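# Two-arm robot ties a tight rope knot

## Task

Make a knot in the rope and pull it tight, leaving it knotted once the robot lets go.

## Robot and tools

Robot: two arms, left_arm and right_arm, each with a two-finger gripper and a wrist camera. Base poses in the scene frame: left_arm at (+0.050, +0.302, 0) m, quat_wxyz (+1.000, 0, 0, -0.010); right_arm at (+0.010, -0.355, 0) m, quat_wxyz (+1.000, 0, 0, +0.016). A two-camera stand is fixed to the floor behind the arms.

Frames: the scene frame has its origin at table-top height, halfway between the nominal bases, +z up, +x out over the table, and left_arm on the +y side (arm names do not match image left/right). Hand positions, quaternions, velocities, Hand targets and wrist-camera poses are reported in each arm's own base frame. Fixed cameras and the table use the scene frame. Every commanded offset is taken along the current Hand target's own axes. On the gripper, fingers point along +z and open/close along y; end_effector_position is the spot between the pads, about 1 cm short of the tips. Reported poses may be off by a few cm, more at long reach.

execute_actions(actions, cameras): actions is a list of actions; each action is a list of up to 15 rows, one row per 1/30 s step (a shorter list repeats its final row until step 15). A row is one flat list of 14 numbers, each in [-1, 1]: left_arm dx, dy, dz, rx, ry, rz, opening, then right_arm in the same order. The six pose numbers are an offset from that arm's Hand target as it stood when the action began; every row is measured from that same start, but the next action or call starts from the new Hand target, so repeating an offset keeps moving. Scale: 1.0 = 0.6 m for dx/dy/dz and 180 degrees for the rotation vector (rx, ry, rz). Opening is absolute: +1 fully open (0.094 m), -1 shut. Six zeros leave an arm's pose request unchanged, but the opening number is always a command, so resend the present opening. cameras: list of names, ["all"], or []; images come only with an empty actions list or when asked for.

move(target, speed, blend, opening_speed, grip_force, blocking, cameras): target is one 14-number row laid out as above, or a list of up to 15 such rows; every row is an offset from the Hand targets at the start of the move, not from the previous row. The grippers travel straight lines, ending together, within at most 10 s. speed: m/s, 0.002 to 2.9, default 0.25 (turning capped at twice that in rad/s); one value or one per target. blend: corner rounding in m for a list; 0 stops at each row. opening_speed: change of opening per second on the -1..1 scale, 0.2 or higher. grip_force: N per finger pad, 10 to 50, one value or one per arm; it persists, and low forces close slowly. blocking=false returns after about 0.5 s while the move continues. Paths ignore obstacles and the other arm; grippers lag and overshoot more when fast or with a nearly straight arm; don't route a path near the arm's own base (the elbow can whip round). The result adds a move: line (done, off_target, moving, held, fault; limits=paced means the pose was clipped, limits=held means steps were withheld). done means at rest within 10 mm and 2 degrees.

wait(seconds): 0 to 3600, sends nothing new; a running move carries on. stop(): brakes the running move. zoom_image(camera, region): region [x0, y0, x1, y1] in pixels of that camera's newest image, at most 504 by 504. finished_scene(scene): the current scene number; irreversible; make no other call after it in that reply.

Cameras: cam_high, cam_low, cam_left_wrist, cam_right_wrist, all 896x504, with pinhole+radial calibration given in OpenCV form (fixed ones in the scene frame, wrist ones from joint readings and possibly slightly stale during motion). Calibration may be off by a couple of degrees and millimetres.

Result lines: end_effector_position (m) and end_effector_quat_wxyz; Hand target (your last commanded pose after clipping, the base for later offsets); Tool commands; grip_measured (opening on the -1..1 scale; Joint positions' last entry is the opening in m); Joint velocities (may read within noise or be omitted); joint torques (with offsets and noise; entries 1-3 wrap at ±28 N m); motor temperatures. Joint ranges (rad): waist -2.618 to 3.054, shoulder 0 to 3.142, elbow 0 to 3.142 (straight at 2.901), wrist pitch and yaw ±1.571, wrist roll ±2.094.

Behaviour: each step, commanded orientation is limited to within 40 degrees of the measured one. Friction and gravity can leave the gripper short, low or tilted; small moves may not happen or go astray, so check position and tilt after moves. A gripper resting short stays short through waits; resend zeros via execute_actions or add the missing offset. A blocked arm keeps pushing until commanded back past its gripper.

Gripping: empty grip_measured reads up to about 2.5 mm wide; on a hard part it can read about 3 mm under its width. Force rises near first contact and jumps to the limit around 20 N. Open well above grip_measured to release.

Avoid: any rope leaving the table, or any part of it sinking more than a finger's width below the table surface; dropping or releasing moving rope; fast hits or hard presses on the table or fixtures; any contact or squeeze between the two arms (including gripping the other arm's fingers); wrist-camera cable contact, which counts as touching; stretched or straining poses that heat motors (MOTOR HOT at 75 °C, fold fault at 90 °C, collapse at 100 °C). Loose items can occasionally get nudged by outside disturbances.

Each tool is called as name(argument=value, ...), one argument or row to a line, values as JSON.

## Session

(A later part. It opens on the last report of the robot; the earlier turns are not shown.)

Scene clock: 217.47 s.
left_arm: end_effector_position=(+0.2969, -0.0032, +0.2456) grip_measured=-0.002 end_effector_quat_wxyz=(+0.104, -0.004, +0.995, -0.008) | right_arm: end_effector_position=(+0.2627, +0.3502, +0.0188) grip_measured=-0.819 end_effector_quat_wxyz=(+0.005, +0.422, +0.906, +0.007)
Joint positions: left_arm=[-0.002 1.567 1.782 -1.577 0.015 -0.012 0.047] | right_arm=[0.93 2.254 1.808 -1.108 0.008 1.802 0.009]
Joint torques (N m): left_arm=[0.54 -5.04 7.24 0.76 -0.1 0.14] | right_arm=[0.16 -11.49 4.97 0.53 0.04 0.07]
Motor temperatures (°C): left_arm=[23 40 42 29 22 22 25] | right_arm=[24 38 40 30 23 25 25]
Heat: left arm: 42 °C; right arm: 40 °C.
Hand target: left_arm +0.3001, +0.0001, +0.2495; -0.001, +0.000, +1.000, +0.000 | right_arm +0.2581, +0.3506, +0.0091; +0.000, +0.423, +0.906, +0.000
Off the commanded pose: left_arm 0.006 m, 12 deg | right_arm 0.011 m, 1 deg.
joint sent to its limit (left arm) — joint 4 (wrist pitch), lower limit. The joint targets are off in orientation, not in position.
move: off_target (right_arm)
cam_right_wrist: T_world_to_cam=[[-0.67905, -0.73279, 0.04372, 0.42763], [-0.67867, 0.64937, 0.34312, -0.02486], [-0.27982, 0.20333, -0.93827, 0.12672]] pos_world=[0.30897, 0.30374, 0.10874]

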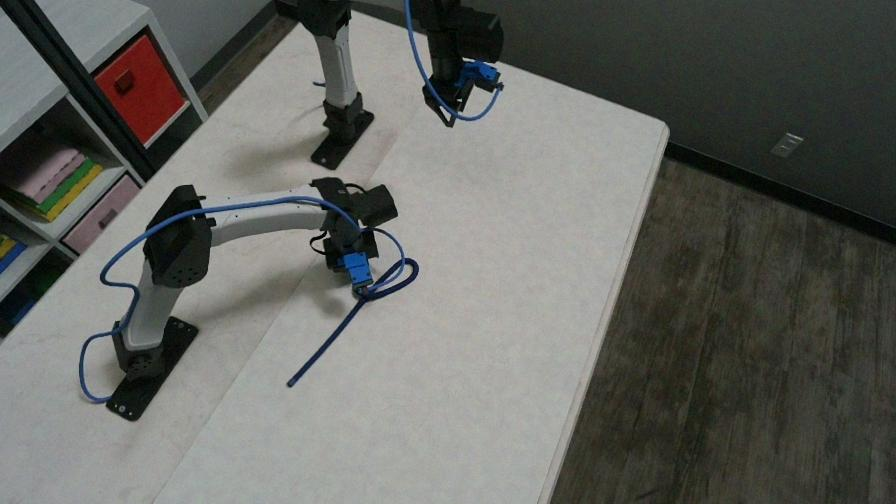

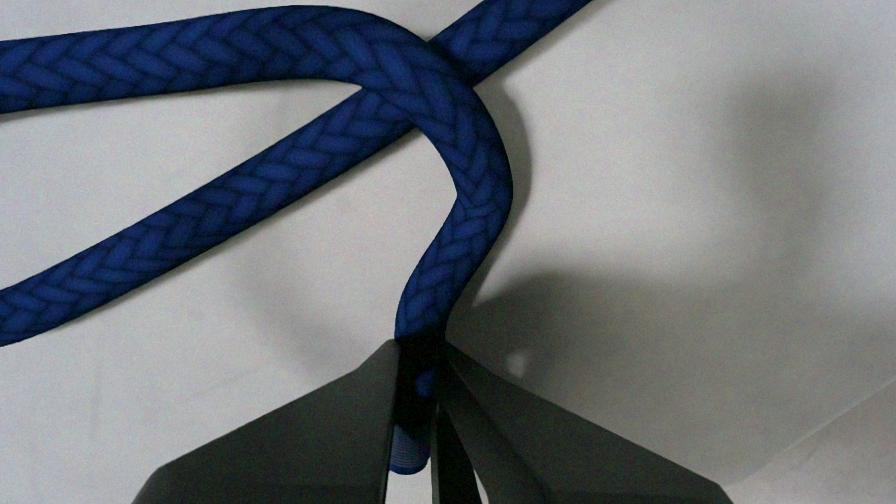

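move(
  target=[
    [0,0,0,0,0,0,0,0,0,0,0,0,0,-0.35],
    [0,0,0,0,0,0,0,0,0,-0.1,0,0,0,-0.35],
    [0,0,0,0,0,0,0,-0.461,-0.409,-0.383,0,0,-0.278,-0.35],
    [0.007,-0.468,0.2,0,0,0.6,-0.3,-0.461,-0.409,-0.383,0,0,-0.278,-0.35],
  ],
  blend=[0,0.02,0.1,0],
  speed=0.3,
  cameras=["cam_high","cam_left_wrist"],
)

zoom_image(
  camera="cam_high",
  region=[280, 230, 460, 410],
)

Scene clock: 230.33 s.
left_arm: end_effector_position=(+0.2920, -0.2774, +0.1310) grip_measured=-0.297 end_effector_quat_wxyz=(+0.000, +0.804, +0.594, -0.004) | right_arm: end_effector_position=(+0.2472, -0.0199, +0.2284) grip_measured=-0.352 end_effector_quat_wxyz=(+0.086, +0.003, +0.996, -0.013)
Joint positions: left_arm=[-0.757 2.101 2.012 -1.482 0.007 1.112 0.033] | right_arm=[-0.071 1.393 1.558 -1.562 0.014 -0.066 0.03]
Joint torques (N m): left_arm=[0.09 -9.65 7.41 0.32 0.03 0.17] | right_arm=[-0.96 -6.01 7.71 0.7 -0.13 -0.18]
Heat: left arm: 42 °C; right arm: 40 °C.
Hand target: left_arm +0.2958, -0.2807, +0.1295; +0.000, +0.809, +0.588, -0.001 | right_arm +0.2472, -0.0190, +0.2388; +0.000, +0.001, +1.000, +0.000
Off the commanded pose: left_arm 0.005 m, 1 deg | right_arm 0.010 m, 10 deg.
joint sent to its limit (right arm) — joint 4 (wrist pitch), lower limit. The joint targets are off in orientation, not in position.
move: off_target (right_arm)
cam_left_wrist: T_world_to_cam=[[-0.98279, 0.175, 0.05911, 0.32423], [0.18468, 0.92476, 0.33272, 0.19117], [0.00356, 0.33791, -0.94117, 0.32102]] pos_world=[0.2822, -0.34201, 0.21937]

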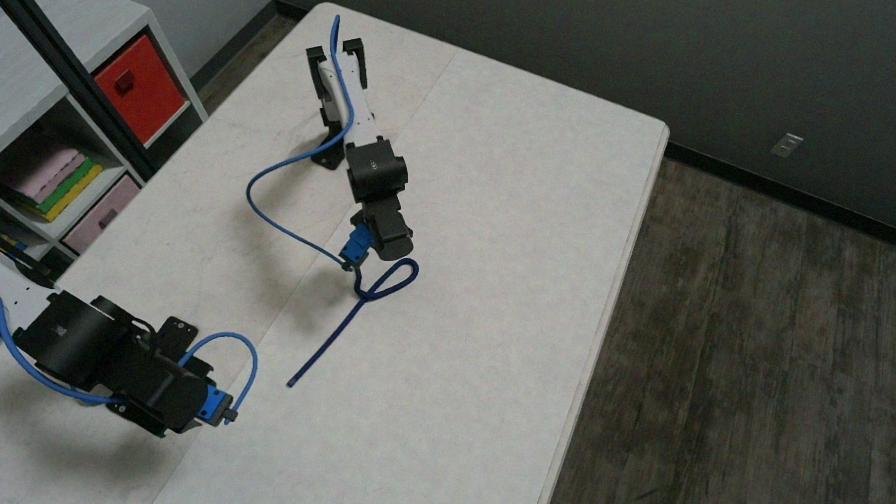

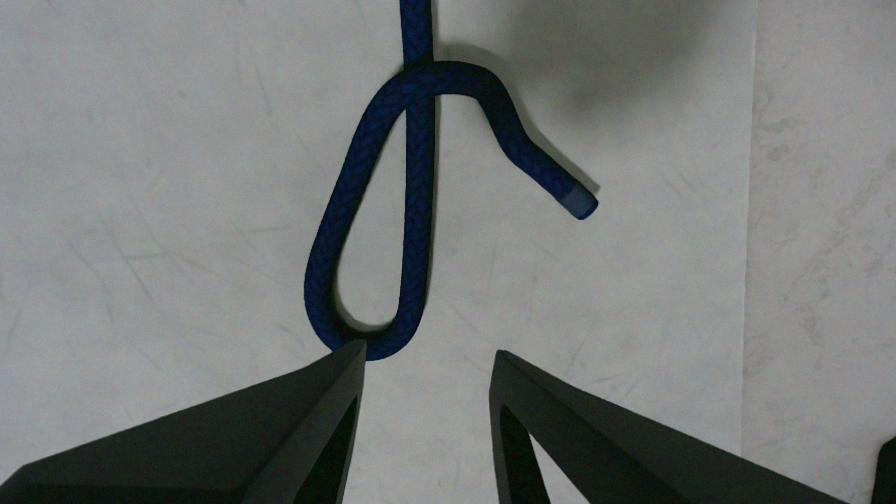

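Scaled by 2.800 from the camera's image (finer frame: 1280x720).

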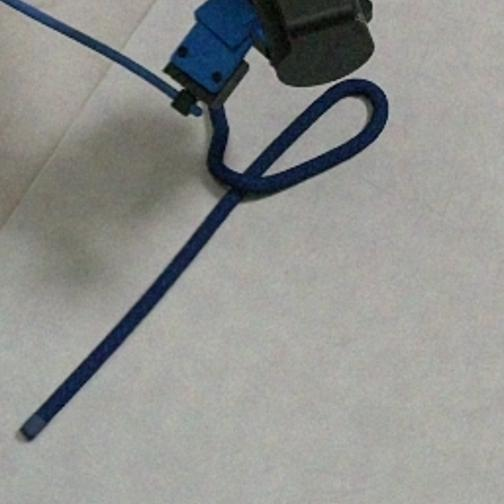

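move(
  target=[
    [0,0.007,0.1925,0,0,0,-0.3,0,0,0,0,0,0,-0.35],
    [0,0.007,0.1925,0,0,0,-1,0,0,0,0,0,0,-0.35],
    [0,0.007,0.1075,0,0,0,-1,0,0,0,0,0,0,-0.35],
    [-0.111,-0.152,0.1075,0,0,-0.25,-1,0,0,0,0,0,0,-0.35],
    [-0.111,-0.152,0.18,0,0,-0.25,-1,0,0,0,0,0,0,-0.35],
  ],
  blend=[0,0,0.01,0,0],
  speed=0.15,
  cameras=["cam_high","cam_left_wrist"],
)

zoom_image(
  camera="cam_high",
  region=[280, 230, 460, 410],
)

Scene clock: 276.53 s.
left_arm: end_effector_position=(+0.1910, -0.3187, +0.0316) grip_measured=-0.816 end_effector_quat_wxyz=(+0.007, +0.524, +0.852, -0.008) | right_arm: end_effector_position=(+0.2472, -0.0199, +0.2284) grip_measured=-0.352 end_effector_quat_wxyz=(+0.086, +0.003, +0.996, -0.013)
Joint positions: left_arm=[-1.027 1.984 1.438 -1.005 0.007 0.076 0.009] | right_arm=[-0.071 1.393 1.558 -1.562 0.014 -0.066 0.03]
Joint torques (N m): left_arm=[-0.14 -8.98 3.7 0.61 -0.03 -0.05] | right_arm=[-0.81 -5.87 7.98 0.64 -0.12 -0.13]
Motor temperatures (°C): left_arm=[23 43 43 27 22 22 26] | right_arm=[24 33 42 29 23 25 24]
Heat: left arm: 43 °C; right arm: 42 °C.
Hand target: left_arm +0.1883, -0.3159, +0.0218; -0.001, +0.523, +0.853, +0.000 | right_arm +0.2472, -0.0190, +0.2388; +0.000, +0.001, +1.000, +0.000
Off the commanded pose: left_arm 0.011 m, 1 deg | right_arm 0.010 m, 10 deg.
joint sent to its limit (right arm) — joint 4 (wrist pitch), lower limit. The joint targets are off in orientation, not in position.
move: off_target (left_arm); target 2's new opening was sent with left_arm's hand 0.013 m and 2 deg from that target
cam_left_wrist: T_world_to_cam=[[-0.83038, -0.55367, 0.06266, -0.02342], [-0.509, 0.79949, 0.31896, 0.37413], [-0.22669, 0.23296, -0.94569, 0.25243]] pos_world=[0.22821, -0.37089, 0.12086]

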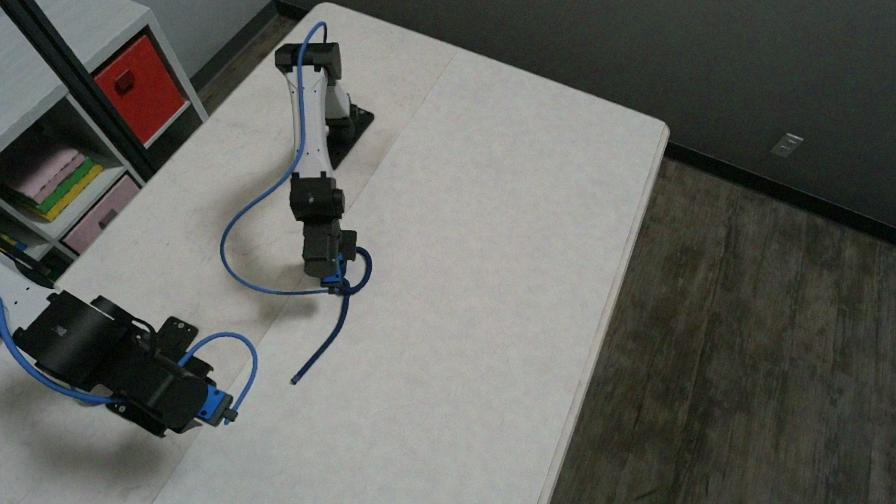

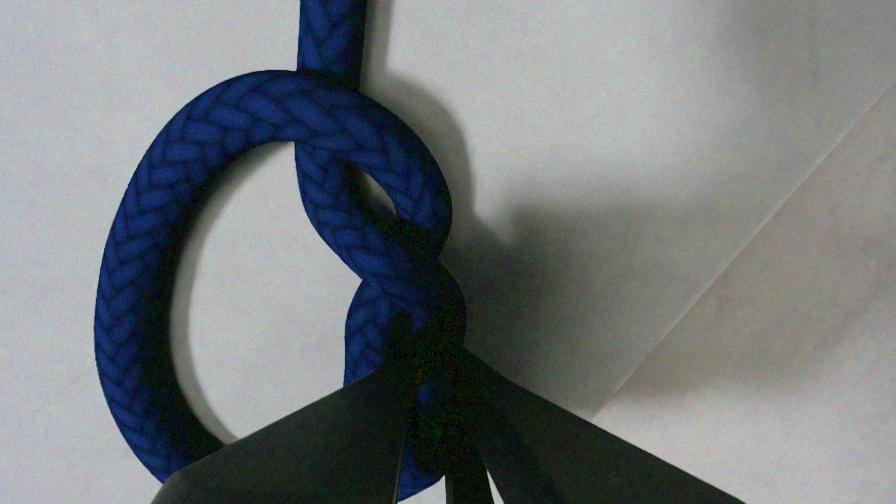

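Scaled by 2.800 from the camera's image (finer frame: 1280x720).

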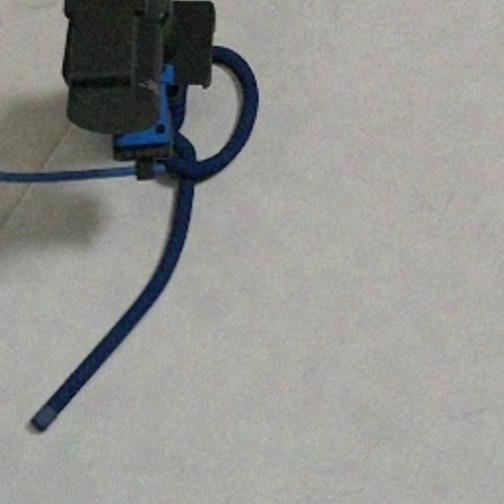

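move(
  target=[
    [0,0,0,0,0,0,-0.5,0,0,0,0,0,0,-0.35],
    [0,0,-0.2,0,0,0,-0.3,0,0,0,0,0,0,-0.35],
  ],
  speed=0.2,
  cameras=["cam_left_wrist"],
)

Scene clock: 284.70 s.
left_arm: end_effector_position=(+0.1869, -0.3118, +0.1388) grip_measured=-0.303 end_effector_quat_wxyz=(-0.005, +0.524, +0.852, -0.002) | right_arm: end_effector_position=(+0.2472, -0.0199, +0.2284) grip_measured=-0.352 end_effector_quat_wxyz=(+0.086, +0.003, +0.996, -0.013)
Joint positions: left_arm=[-1.027 1.937 1.803 -1.444 0.007 0.075 0.033] | right_arm=[-0.071 1.393 1.558 -1.562 0.014 -0.066 0.03]
Joint torques (N m): left_arm=[-0.13 -9.17 7.49 0.3 -0.03 -0.04] | right_arm=[-0.99 -5.76 7.71 0.72 -0.02 -0.13]
Heat: left arm: 43 °C; right arm: 42 °C.
Hand target: left_arm +0.1884, -0.3159, +0.1418; +0.000, +0.522, +0.853, +0.000 | right_arm +0.2472, -0.0190, +0.2388; +0.000, +0.001, +1.000, +0.000
Off the commanded pose: left_arm 0.005 m, 1 deg | right_arm 0.010 m, 10 deg.
joint sent to its limit (right arm) — joint 4 (wrist pitch), lower limit. The joint targets are off in orientation, not in position.
move: done
cam_left_wrist: T_world_to_cam=[[-0.82927, -0.55546, 0.06147, -0.03046], [-0.50451, 0.79139, 0.3452, 0.32535], [-0.24039, 0.25525, -0.93651, 0.35942]] pos_world=[0.22529, -0.36615, 0.22617]

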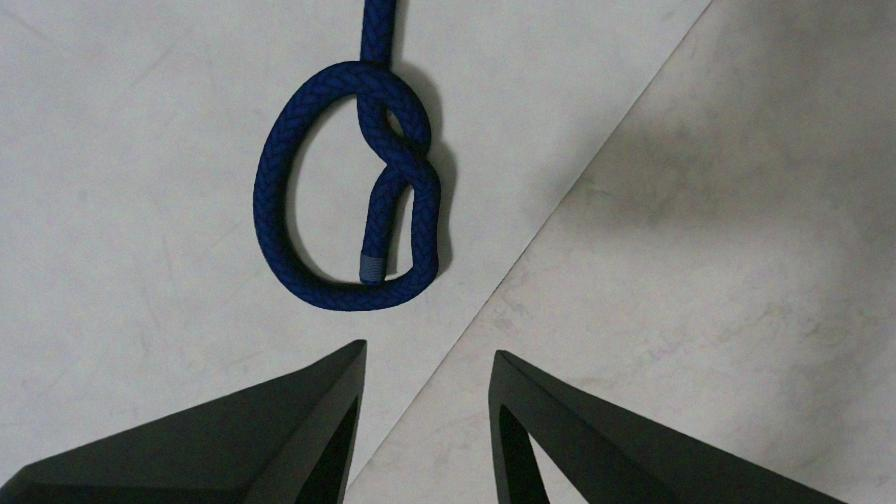

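move(
  target=[0.026,0.041,0.14,0,0,0.05,-0.5,0,0,0,0,0,0,-0.35],
  speed=0.2,
  cameras=["cam_left_wrist"],
)

Scene clock: 302.87 s.
left_arm: end_effector_position=(+0.2020, -0.2933, +0.0547) grip_measured=-0.498 end_effector_quat_wxyz=(-0.008, +0.585, +0.811, +0.001) | right_arm: end_effector_position=(+0.2472, -0.0199, +0.2284) grip_measured=-0.352 end_effector_quat_wxyz=(+0.086, +0.003, +0.996, -0.013)
Joint positions: left_arm=[-0.966 1.937 1.467 -1.117 0.004 0.284 0.024] | right_arm=[-0.071 1.393 1.558 -1.562 0.014 -0.066 0.03]
Joint torques (N m): left_arm=[0.65 -12.1 3.73 0.51 0.01 0.13] | right_arm=[-0.68 -5.9 7.95 0.64 -0.06 -0.09]
Heat: left arm: 45 °C; right arm: 43 °C.
Hand target: left_arm +0.2032, -0.2908, +0.0578; +0.000, +0.588, +0.809, +0.000 | right_arm +0.2472, -0.0190, +0.2388; +0.000, +0.001, +1.000, +0.000
Off the commanded pose: left_arm 0.004 m, 1 deg | right_arm 0.010 m, 10 deg.
joint sent to its limit (right arm) — joint 4 (wrist pitch), lower limit. The joint targets are off in orientation, not in position.
move: done
cam_left_wrist: T_world_to_cam=[[-0.90128, -0.42889, 0.06123, 0.04925], [-0.38251, 0.85413, 0.35234, 0.3406], [-0.20341, 0.29414, -0.93387, 0.28344]] pos_world=[0.23233, -0.35316, 0.14167]

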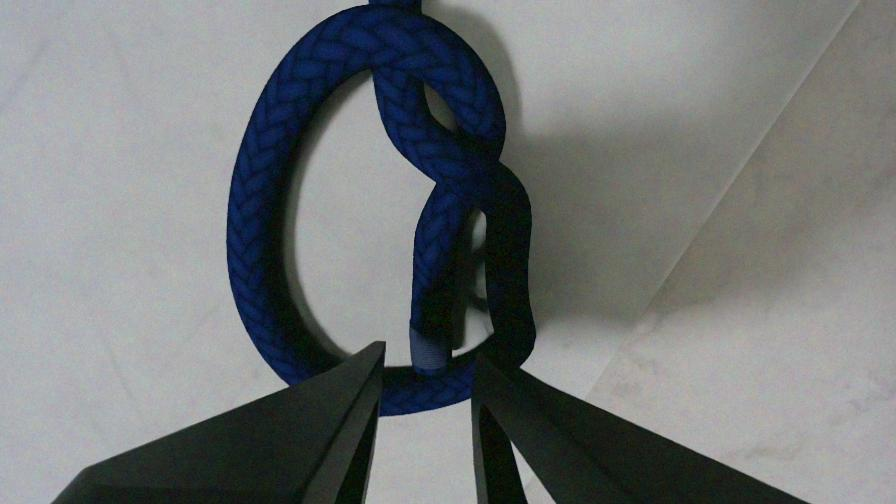

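move(
  target=[
    [0,0,0.07,0,0,0,-0.5,0,0,0,0,0,0,-0.35],
    [0,0,0.07,0,0,0,-1,0,0,0,0,0,0,-0.35],
  ],
  speed=0.08,
  cameras=["cam_left_wrist"],
)

Scene clock: 311.57 s.
left_arm: end_effector_position=(+0.2038, -0.2959, +0.0261) grip_measured=-0.816 end_effector_quat_wxyz=(+0.011, +0.585, +0.811, -0.006) | right_arm: end_effector_position=(+0.2472, -0.0199, +0.2284) grip_measured=-0.352 end_effector_quat_wxyz=(+0.086, +0.003, +0.996, -0.013)
Joint positions: left_arm=[-0.966 1.943 1.357 -0.961 0.004 0.284 0.009] | right_arm=[-0.071 1.393 1.558 -1.562 0.014 -0.066 0.03]
Joint torques (N m): left_arm=[0.64 -8.28 3.64 0.59 0.02 0.15] | right_arm=[-1.01 -5.81 8.14 0.65 -0.17 -0.11]
Heat: left arm: 47 °C; right arm: 43 °C.
Hand target: left_arm +0.2031, -0.2908, +0.0157; -0.001, +0.588, +0.809, +0.000 | right_arm +0.2472, -0.0190, +0.2388; +0.000, +0.001, +1.000, +0.000
Off the commanded pose: left_arm 0.012 m, 1 deg | right_arm 0.010 m, 10 deg.
joint sent to its limit (right arm) — joint 4 (wrist pitch), lower limit. The joint targets are off in orientation, not in position.
move: off_target (left_arm); target 2's new opening was sent with left_arm's hand 0.012 m and 1 deg from that target
cam_left_wrist: T_world_to_cam=[[-0.90276, -0.42665, 0.05474, 0.05264], [-0.38984, 0.86529, 0.31512, 0.35931], [-0.18182, 0.26314, -0.94747, 0.24462]] pos_world=[0.23206, -0.35281, 0.11566]

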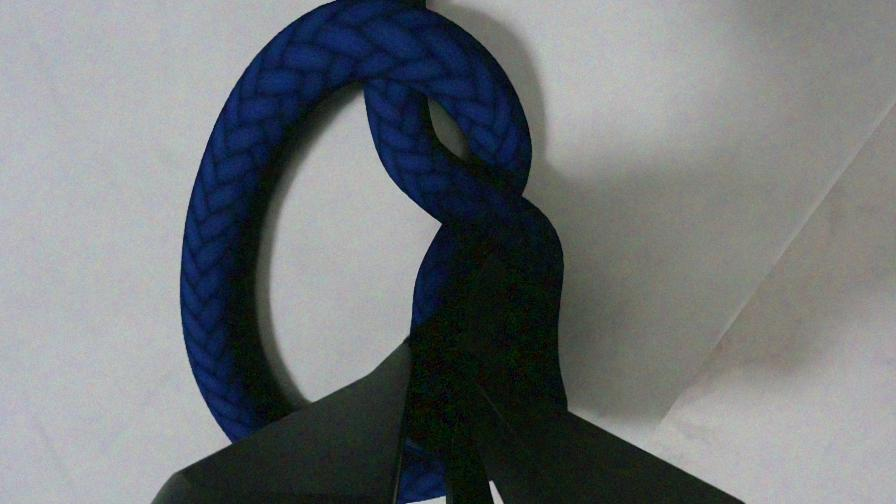

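move(
  target=[
    [0,0,-0.09,0,0,0,-1,0,0,0,0,0,0,-0.35],
    [0.1,0,-0.09,0,0,0,-1,0,0,0,0,0,0,-0.35],
  ],
  speed=0.1,
  cameras=["cam_left_wrist","cam_high"],
)

zoom_image(
  camera="cam_high",
  region=[260, 220, 440, 400],
)

Scene clock: 322.20 s.
left_arm: end_effector_position=(+0.1841, -0.2365, +0.0680) grip_measured=-0.816 end_effector_quat_wxyz=(-0.008, +0.585, +0.811, +0.000) | right_arm: end_effector_position=(+0.2472, -0.0199, +0.2284) grip_measured=-0.352 end_effector_quat_wxyz=(+0.086, +0.003, +0.996, -0.013)
Joint positions: left_arm=[-0.907 1.716 1.24 -1.11 0.004 0.342 0.009] | right_arm=[-0.071 1.393 1.558 -1.562 0.014 -0.066 0.03]
Joint torques (N m): left_arm=[0.65 -9.87 3.71 0.5 0.02 0.16] | right_arm=[-0.87 -5.57 8.16 0.7 -0.09 -0.18]
Heat: left arm: 47 °C; right arm: 43 °C.
Hand target: left_arm +0.1846, -0.2337, +0.0697; -0.001, +0.588, +0.809, +0.000 | right_arm +0.2472, -0.0190, +0.2388; +0.000, +0.001, +1.000, +0.000
Off the commanded pose: left_arm 0.003 m, 1 deg | right_arm 0.010 m, 10 deg.
joint sent to its limit (right arm) — joint 4 (wrist pitch), lower limit. The joint targets are off in orientation, not in position.
move: done
cam_left_wrist: T_world_to_cam=[[-0.9011, -0.42917, 0.06185, 0.05657], [-0.38294, 0.85458, 0.35079, 0.28093], [-0.2034, 0.29242, -0.93441, 0.27517]] pos_world=[0.21453, -0.29626, 0.15507]
Images, in order (width x height): cam_high 896x504, cam_left_wrist 896x504.

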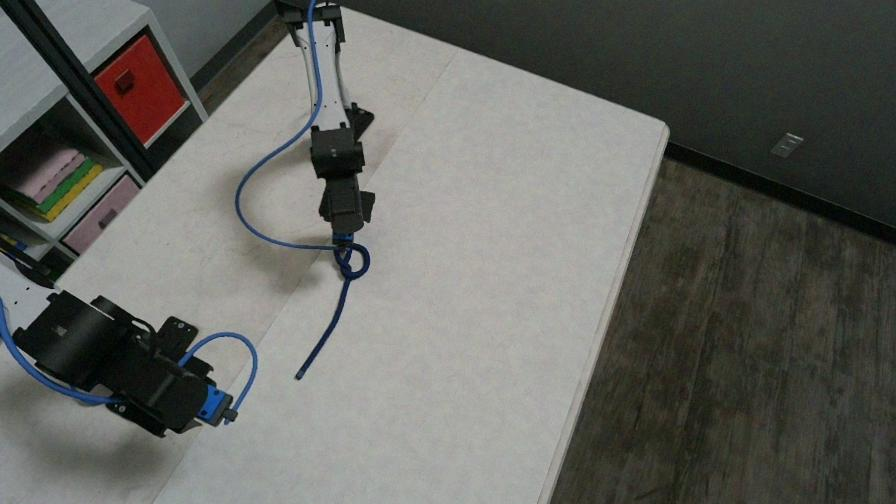

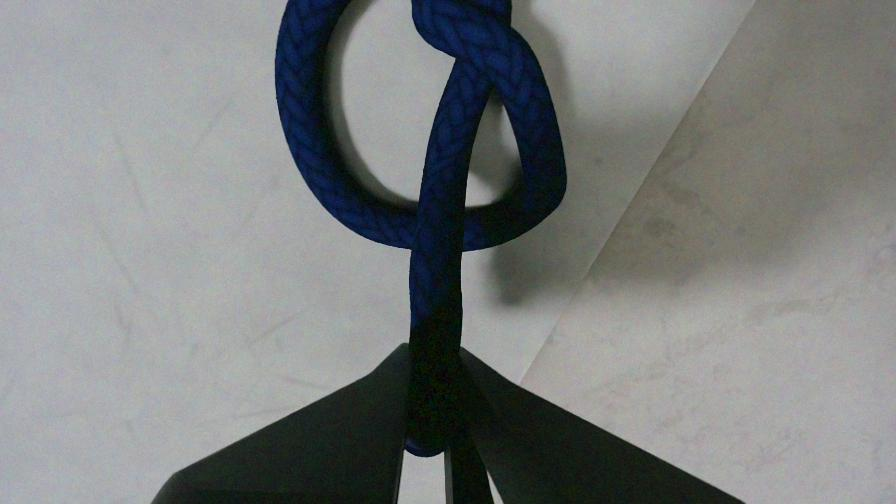

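Scaled by 2.800 from the camera's image (finer frame: 1280x720).

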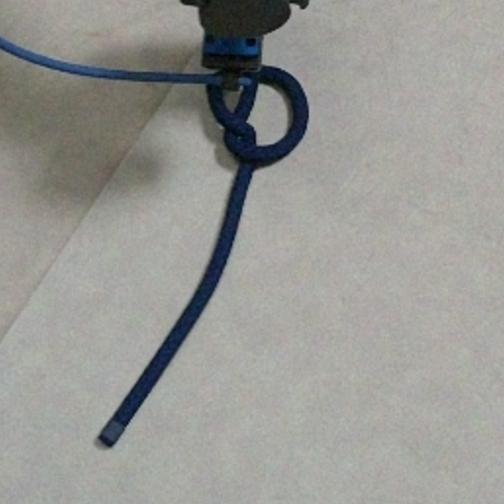

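move(
  target=[0,0,0,0,0,0,-1,-0.035,0.335,0.231,0,0,-0.472,-0.3],
  speed=0.3,
  cameras=["cam_right_wrist"],
)

Scene clock: 335.57 s.
left_arm: end_effector_position=(+0.1842, -0.2367, +0.0680) grip_measured=-0.816 end_effector_quat_wxyz=(-0.007, +0.585, +0.811, +0.000) | right_arm: end_effector_position=(+0.2624, +0.1735, +0.0977) grip_measured=-0.302 end_effector_quat_wxyz=(-0.011, -0.668, +0.744, -0.005)
Joint positions: left_arm=[-0.907 1.716 1.24 -1.11 0.004 0.342 0.009] | right_arm=[0.592 1.757 1.408 -1.243 0.013 -0.873 0.033]
Joint torques (N m): left_arm=[0.65 -9.88 3.7 0.5 0.02 0.15] | right_arm=[-0.02 -7.28 8.36 0.46 -0.16 -0.14]
Motor temperatures (°C): left_arm=[23 46 38 26 22 22 27] | right_arm=[24 31 43 29 23 24 23]
Heat: left arm: 46 °C; right arm: 43 °C.
Hand target: left_arm +0.1846, -0.2337, +0.0697; -0.001, +0.588, +0.809, +0.000 | right_arm +0.2685, +0.1820, +0.1002; +0.000, -0.675, +0.738, +0.000
Off the commanded pose: left_arm 0.003 m, 1 deg | right_arm 0.011 m, 2 deg.
move: off_target (right_arm)
cam_right_wrist: T_world_to_cam=[[0.99849, 0.01972, 0.05123, -0.27697], [-0.00059, -0.92933, 0.36926, 0.15605], [0.05489, -0.36873, -0.92791, 0.24698]] pos_world=[0.26309, 0.24155, 0.18574]

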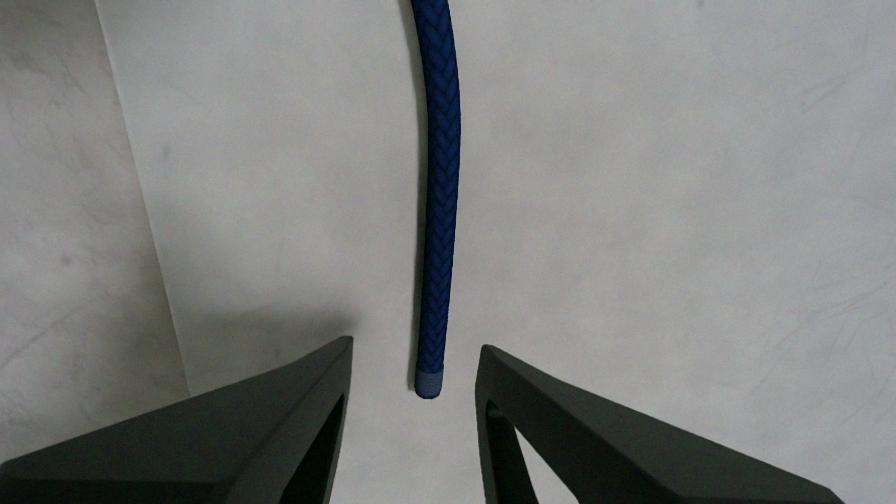

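move(
  target=[
    [0,0,0,0,0,0,-1,0.0085,0.003,0.153,0,0,0,-0.3],
    [0,0,0,0,0,0,-1,0.0085,0.003,0.153,0,0,0,-1],
  ],
  speed=0.12,
  cameras=["cam_right_wrist"],
)

Scene clock: 347.30 s.
left_arm: end_effector_position=(+0.1842, -0.2367, +0.0680) grip_measured=-0.816 end_effector_quat_wxyz=(-0.007, +0.585, +0.811, +0.000) | right_arm: end_effector_position=(+0.2705, +0.1790, +0.0165) grip_measured=-0.813 end_effector_quat_wxyz=(+0.010, -0.672, +0.740, -0.008)
Joint positions: left_arm=[-0.907 1.716 1.24 -1.11 0.004 0.342 0.009] | right_arm=[0.592 1.836 1.171 -0.885 0.013 -0.883 0.009]
Joint torques (N m): left_arm=[0.65 -9.89 3.7 0.49 0.02 0.16] | right_arm=[-0.77 -7.58 4.63 0.53 -0.13 -0.15]
Heat: left arm: 46 °C; right arm: 45 °C.
Hand target: left_arm +0.1846, -0.2337, +0.0697; -0.001, +0.588, +0.809, +0.000 | right_arm +0.2662, +0.1771, +0.0085; +0.000, -0.675, +0.738, +0.000
Off the commanded pose: left_arm 0.003 m, 1 deg | right_arm 0.009 m, 1 deg.
move: done
cam_right_wrist: T_world_to_cam=[[0.99588, 0.02797, 0.08626, -0.28232], [-0.00373, -0.9378, 0.34714, 0.19393], [0.0906, -0.34604, -0.93384, 0.15958]] pos_world=[0.26742, 0.24498, 0.10605]

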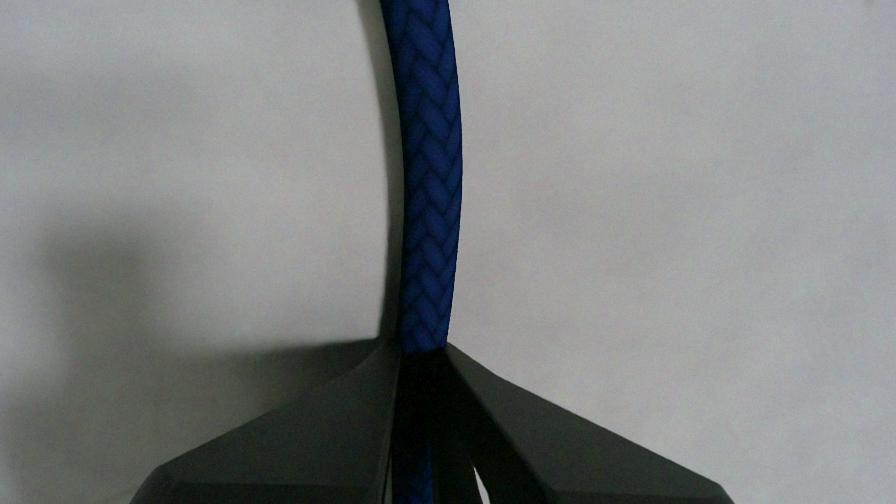

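move(
  target=[
    [0,0,0,0,0,0,-1,0,0,-0.083,0,0,0,-1],
    [0.148,0.083,0,0,0,0,-1,0.1,-0.009,-0.083,0,0,0,-1],
  ],
  speed=0.08,
  cameras=["cam_high","cam_right_wrist","cam_left_wrist"],
)

zoom_image(
  camera="cam_high",
  region=[260, 220, 440, 400],
)

Scene clock: 357.97 s.
left_arm: end_effector_position=(+0.2083, -0.1398, +0.0705) grip_measured=-0.816 end_effector_quat_wxyz=(+0.003, +0.586, +0.810, -0.002) | right_arm: end_effector_position=(+0.2688, +0.1215, +0.0568) grip_measured=-0.813 end_effector_quat_wxyz=(-0.001, -0.674, +0.739, +0.001)
Joint positions: left_arm=[-0.588 1.51 1.036 -1.091 0.004 0.664 0.009] | right_arm=[0.424 1.698 1.174 -1.05 -0.002 -1.055 0.009]
Joint torques (N m): left_arm=[0.9 -7.41 3.55 0.37 0.03 0.15] | right_arm=[-1.13 -9.83 4.74 0.38 0.05 -0.17]
Heat: left arm: 45 °C; right arm: 43 °C.
Hand target: left_arm +0.2046, -0.1339, +0.0698; +0.000, +0.588, +0.809, +0.000 | right_arm +0.2663, +0.1168, +0.0583; +0.000, -0.675, +0.738, +0.000
Off the commanded pose: left_arm 0.007 m, 1 deg | right_arm 0.006 m, 0 deg.
move: done
cam_left_wrist: T_world_to_cam=[[-0.90334, -0.42539, 0.05494, 0.12119], [-0.38542, 0.86124, 0.33123, 0.20944], [-0.18822, 0.27804, -0.94195, 0.24948]] pos_world=[0.23716, -0.19819, 0.15897]
cam_right_wrist: T_world_to_cam=[[0.99777, 0.03236, 0.05832, -0.28201], [0.01007, -0.93749, 0.34785, 0.12222], [0.06593, -0.34649, -0.93573, 0.18436]] pos_world=[0.26799, 0.18758, 0.14644]
Images, in order (width x height): cam_high 896x504, cam_left_wrist 896x504, cam_right_wrist 896x504.

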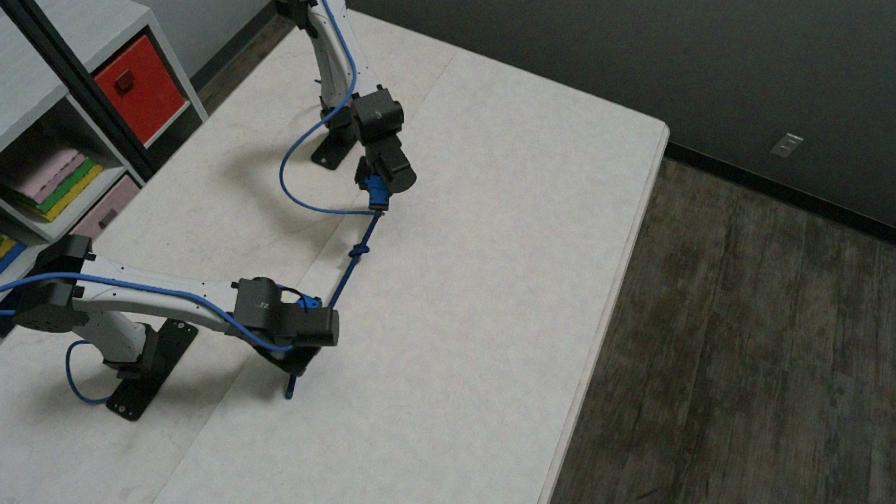

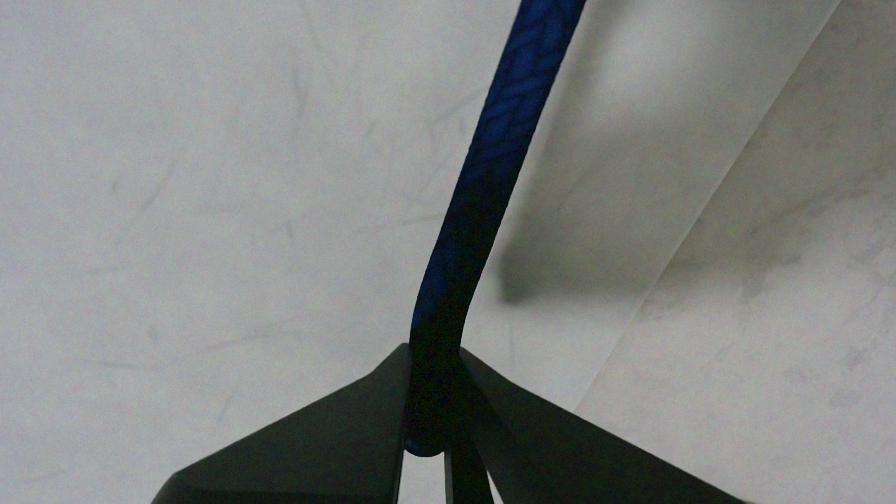

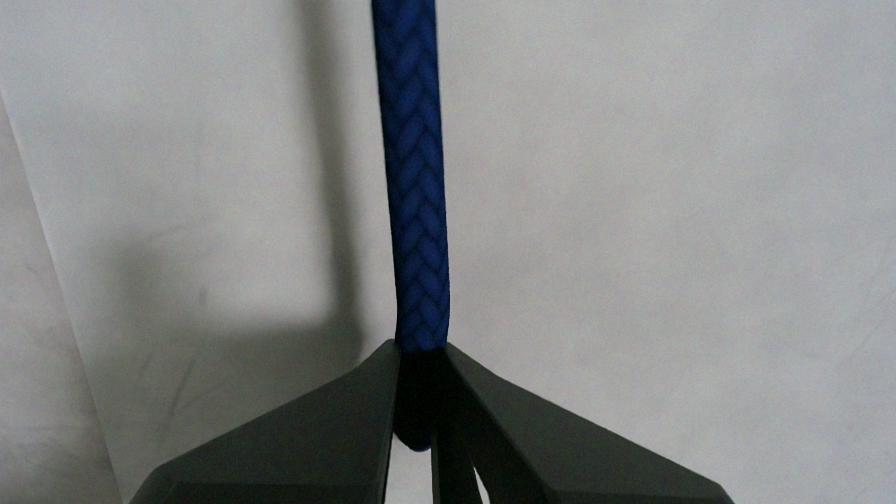

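Scaled by 2.800 from the camera's image (finer frame: 1280x720).

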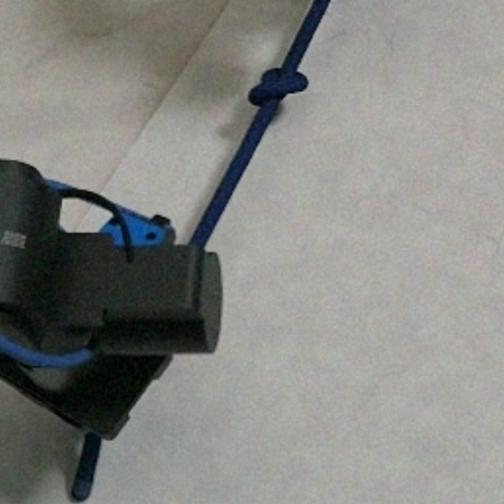

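move(
  target=[0.04,0.013,0,0,0,0,-1,0.0415,-0.0036,0,0,0,0,-1],
  speed=0.05,
  cameras=["cam_high","cam_left_wrist","cam_right_wrist"],
)

zoom_image(
  camera="cam_high",
  region=[310, 200, 410, 300],
)

Scene clock: 364.63 s.
left_arm: end_effector_position=(+0.2167, -0.1337, +0.0738) grip_measured=-0.816 end_effector_quat_wxyz=(+0.038, +0.592, +0.805, -0.026) | right_arm: end_effector_position=(+0.2714, +0.1173, +0.0594) grip_measured=-0.813 end_effector_quat_wxyz=(-0.030, +0.681, -0.731, -0.029)
Joint positions: left_arm=[-0.512 1.462 1.002 -1.042 0.06 0.754 0.009] | right_arm=[0.363 1.664 1.144 -1.017 -0.077 -1.135 0.009]
Joint torques (N m): left_arm=[1.8 -6.87 3.18 -0.12 -0.56 0.16] | right_arm=[-2.91 -9.29 4.41 0.11 0.79 -0.1]
Heat: left arm: 45 °C; right arm: 42 °C.
Hand target: left_arm +0.2046, -0.1086, +0.0697; -0.001, +0.588, +0.809, +0.000 | right_arm +0.2661, +0.0919, +0.0583; +0.000, +0.675, -0.738, +0.000
Off the commanded pose: left_arm 0.028 m, 5 deg | right_arm 0.026 m, 5 deg.
move: off_target (left_arm, right_arm)
cam_left_wrist: T_world_to_cam=[[-0.9117, -0.40618, 0.06187, 0.13497], [-0.37961, 0.89034, 0.25136, 0.21492], [-0.15718, 0.20568, -0.96591, 0.23781]] pos_world=[0.24202, -0.18544, 0.16733]
cam_right_wrist: T_world_to_cam=[[0.99643, 0.04718, 0.07002, -0.28672], [0.02671, -0.96283, 0.26877, 0.12044], [0.0801, -0.26594, -0.96066, 0.17327]] pos_world=[0.2686, 0.17558, 0.15415]

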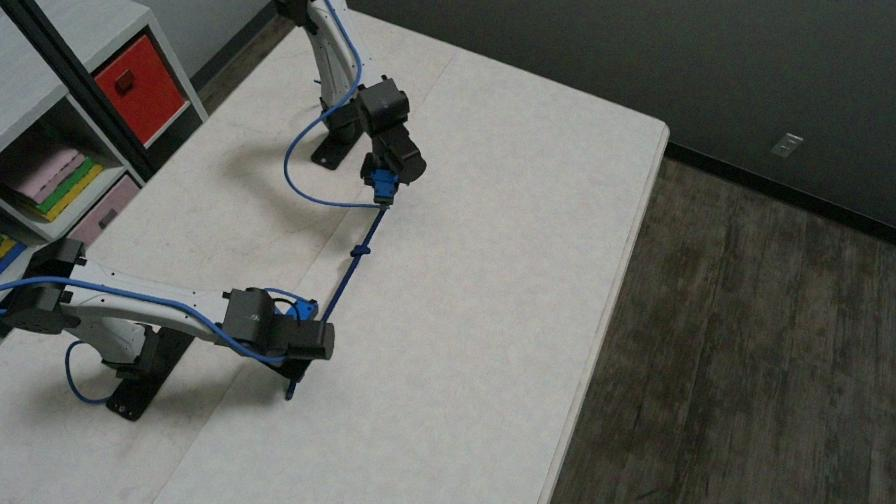

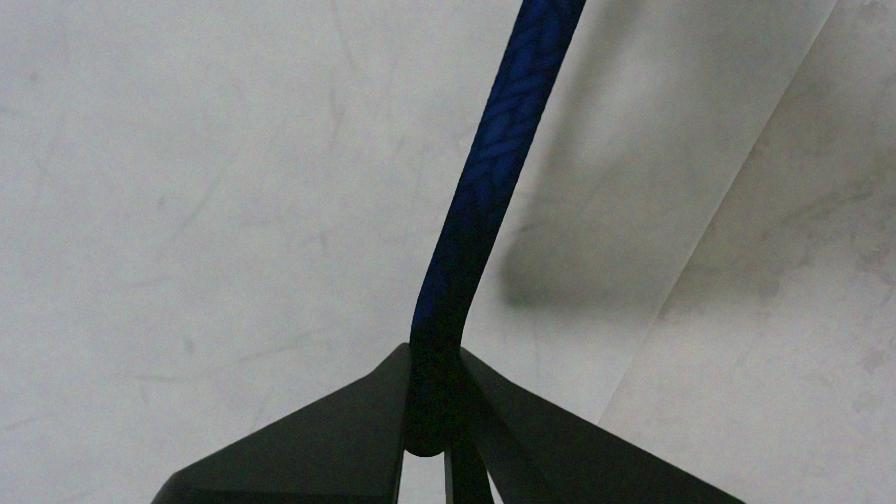

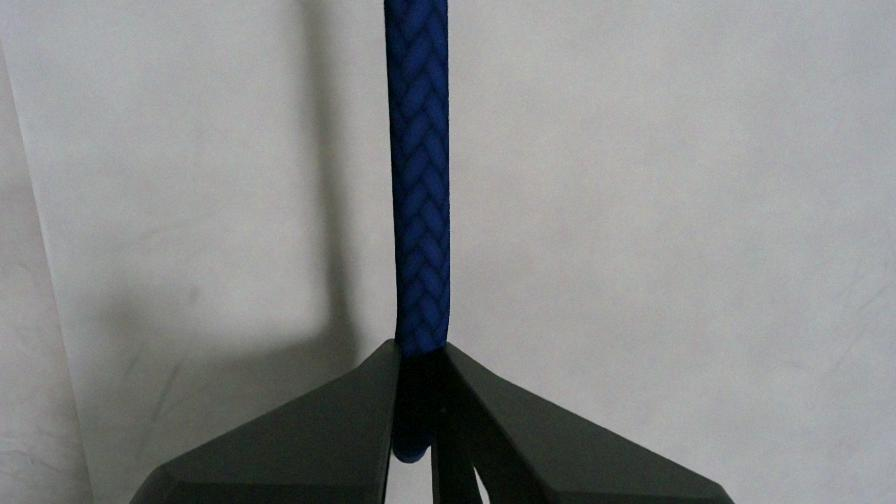

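Scaled by 5.040 from the camera's image (finer frame: 1280x720).

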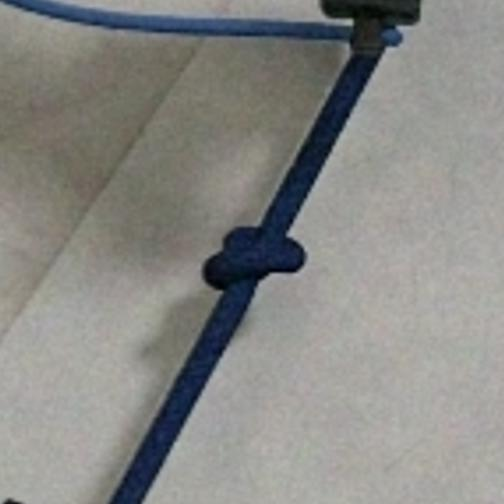

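move(
  target=[
    [-0.043,-0.014,0,0,0,0,-1,-0.044,0.003,0,0,0,0,-1],
    [-0.043,-0.014,0.083,0,0,0,-1,-0.044,0.003,0.08,0,0,0,-1],
    [-0.043,-0.014,0.083,0,0,0,-0.4,-0.044,0.003,0.08,0,0,0,-0.4],
    [-0.043,-0.014,-0.12,0,0,0,-0.4,-0.044,0.003,-0.12,0,0,0,-0.4],
  ],
  speed=0.12,
  opening_speed=1.0,
  cameras=["cam_high","cam_left_wrist"],
)

zoom_image(
  camera="cam_high",
  region=[310, 200, 410, 300],
)

Scene clock: 376.23 s.
left_arm: end_effector_position=(+0.2007, -0.1344, +0.1333) grip_measured=-0.402 end_effector_quat_wxyz=(-0.012, +0.590, +0.807, -0.005) | right_arm: end_effector_position=(+0.2621, +0.1169, +0.1207) grip_measured=-0.402 end_effector_quat_wxyz=(+0.012, +0.677, -0.736, -0.006)
Joint positions: left_arm=[-0.584 1.477 1.256 -1.374 0.009 0.678 0.028] | right_arm=[0.418 1.652 1.379 -1.325 -0.003 -1.069 0.028]
Joint torques (N m): left_arm=[0.13 -6.17 7.47 0.24 -0.01 -0.03] | right_arm=[-0.62 -8.25 8.34 0.17 0.04 0.1]
Motor temperatures (°C): left_arm=[23 43 36 26 22 22 27] | right_arm=[24 36 42 28 23 24 24]
Heat: left arm: 43 °C; right arm: 42 °C.
Hand target: left_arm +0.2046, -0.1358, +0.1417; -0.001, +0.588, +0.809, +0.000 | right_arm +0.2666, +0.1183, +0.1303; +0.000, +0.675, -0.738, +0.000
Off the commanded pose: left_arm 0.009 m, 1 deg | right_arm 0.011 m, 2 deg.
move: off_target (right_arm)
cam_left_wrist: T_world_to_cam=[[-0.90566, -0.41735, 0.0748, 0.11203], [-0.3674, 0.86052, 0.35289, 0.17451], [-0.21165, 0.29211, -0.93267, 0.31106]] pos_world=[0.23142, -0.19428, 0.22016]

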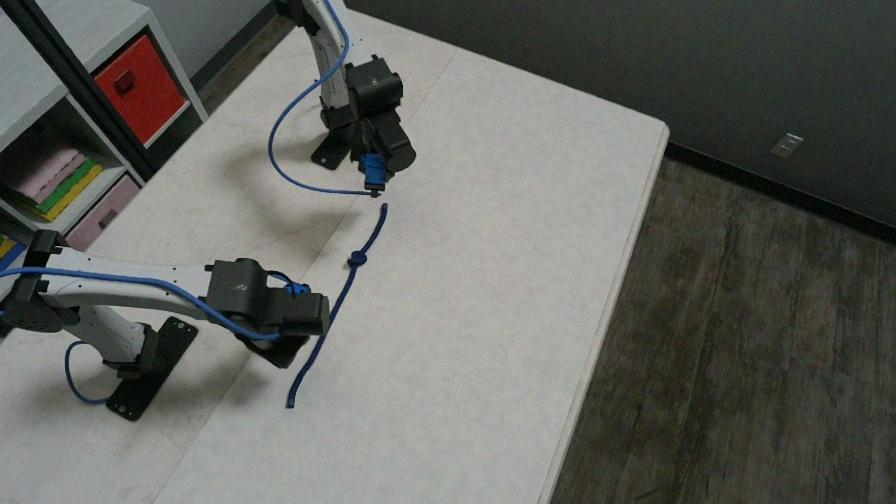

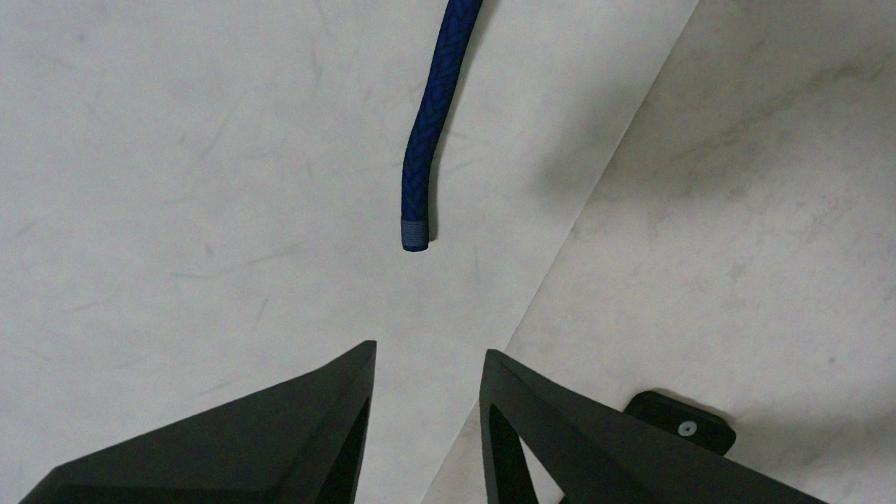

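Scaled by 5.040 from the camera's image (finer frame: 1280x720).

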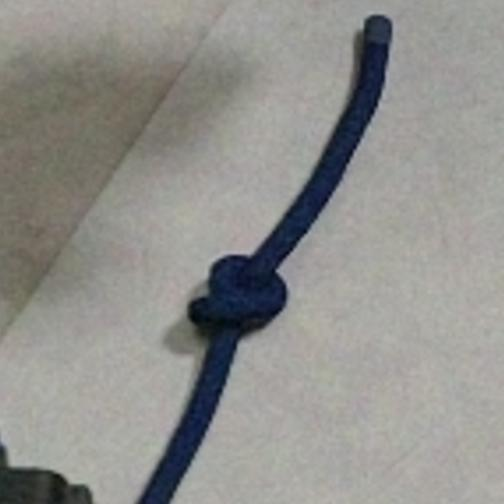

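Tight knot, lying on the table, hands clear.

finished_scene(
  scene=2,
)

The scene is finished: the task was done.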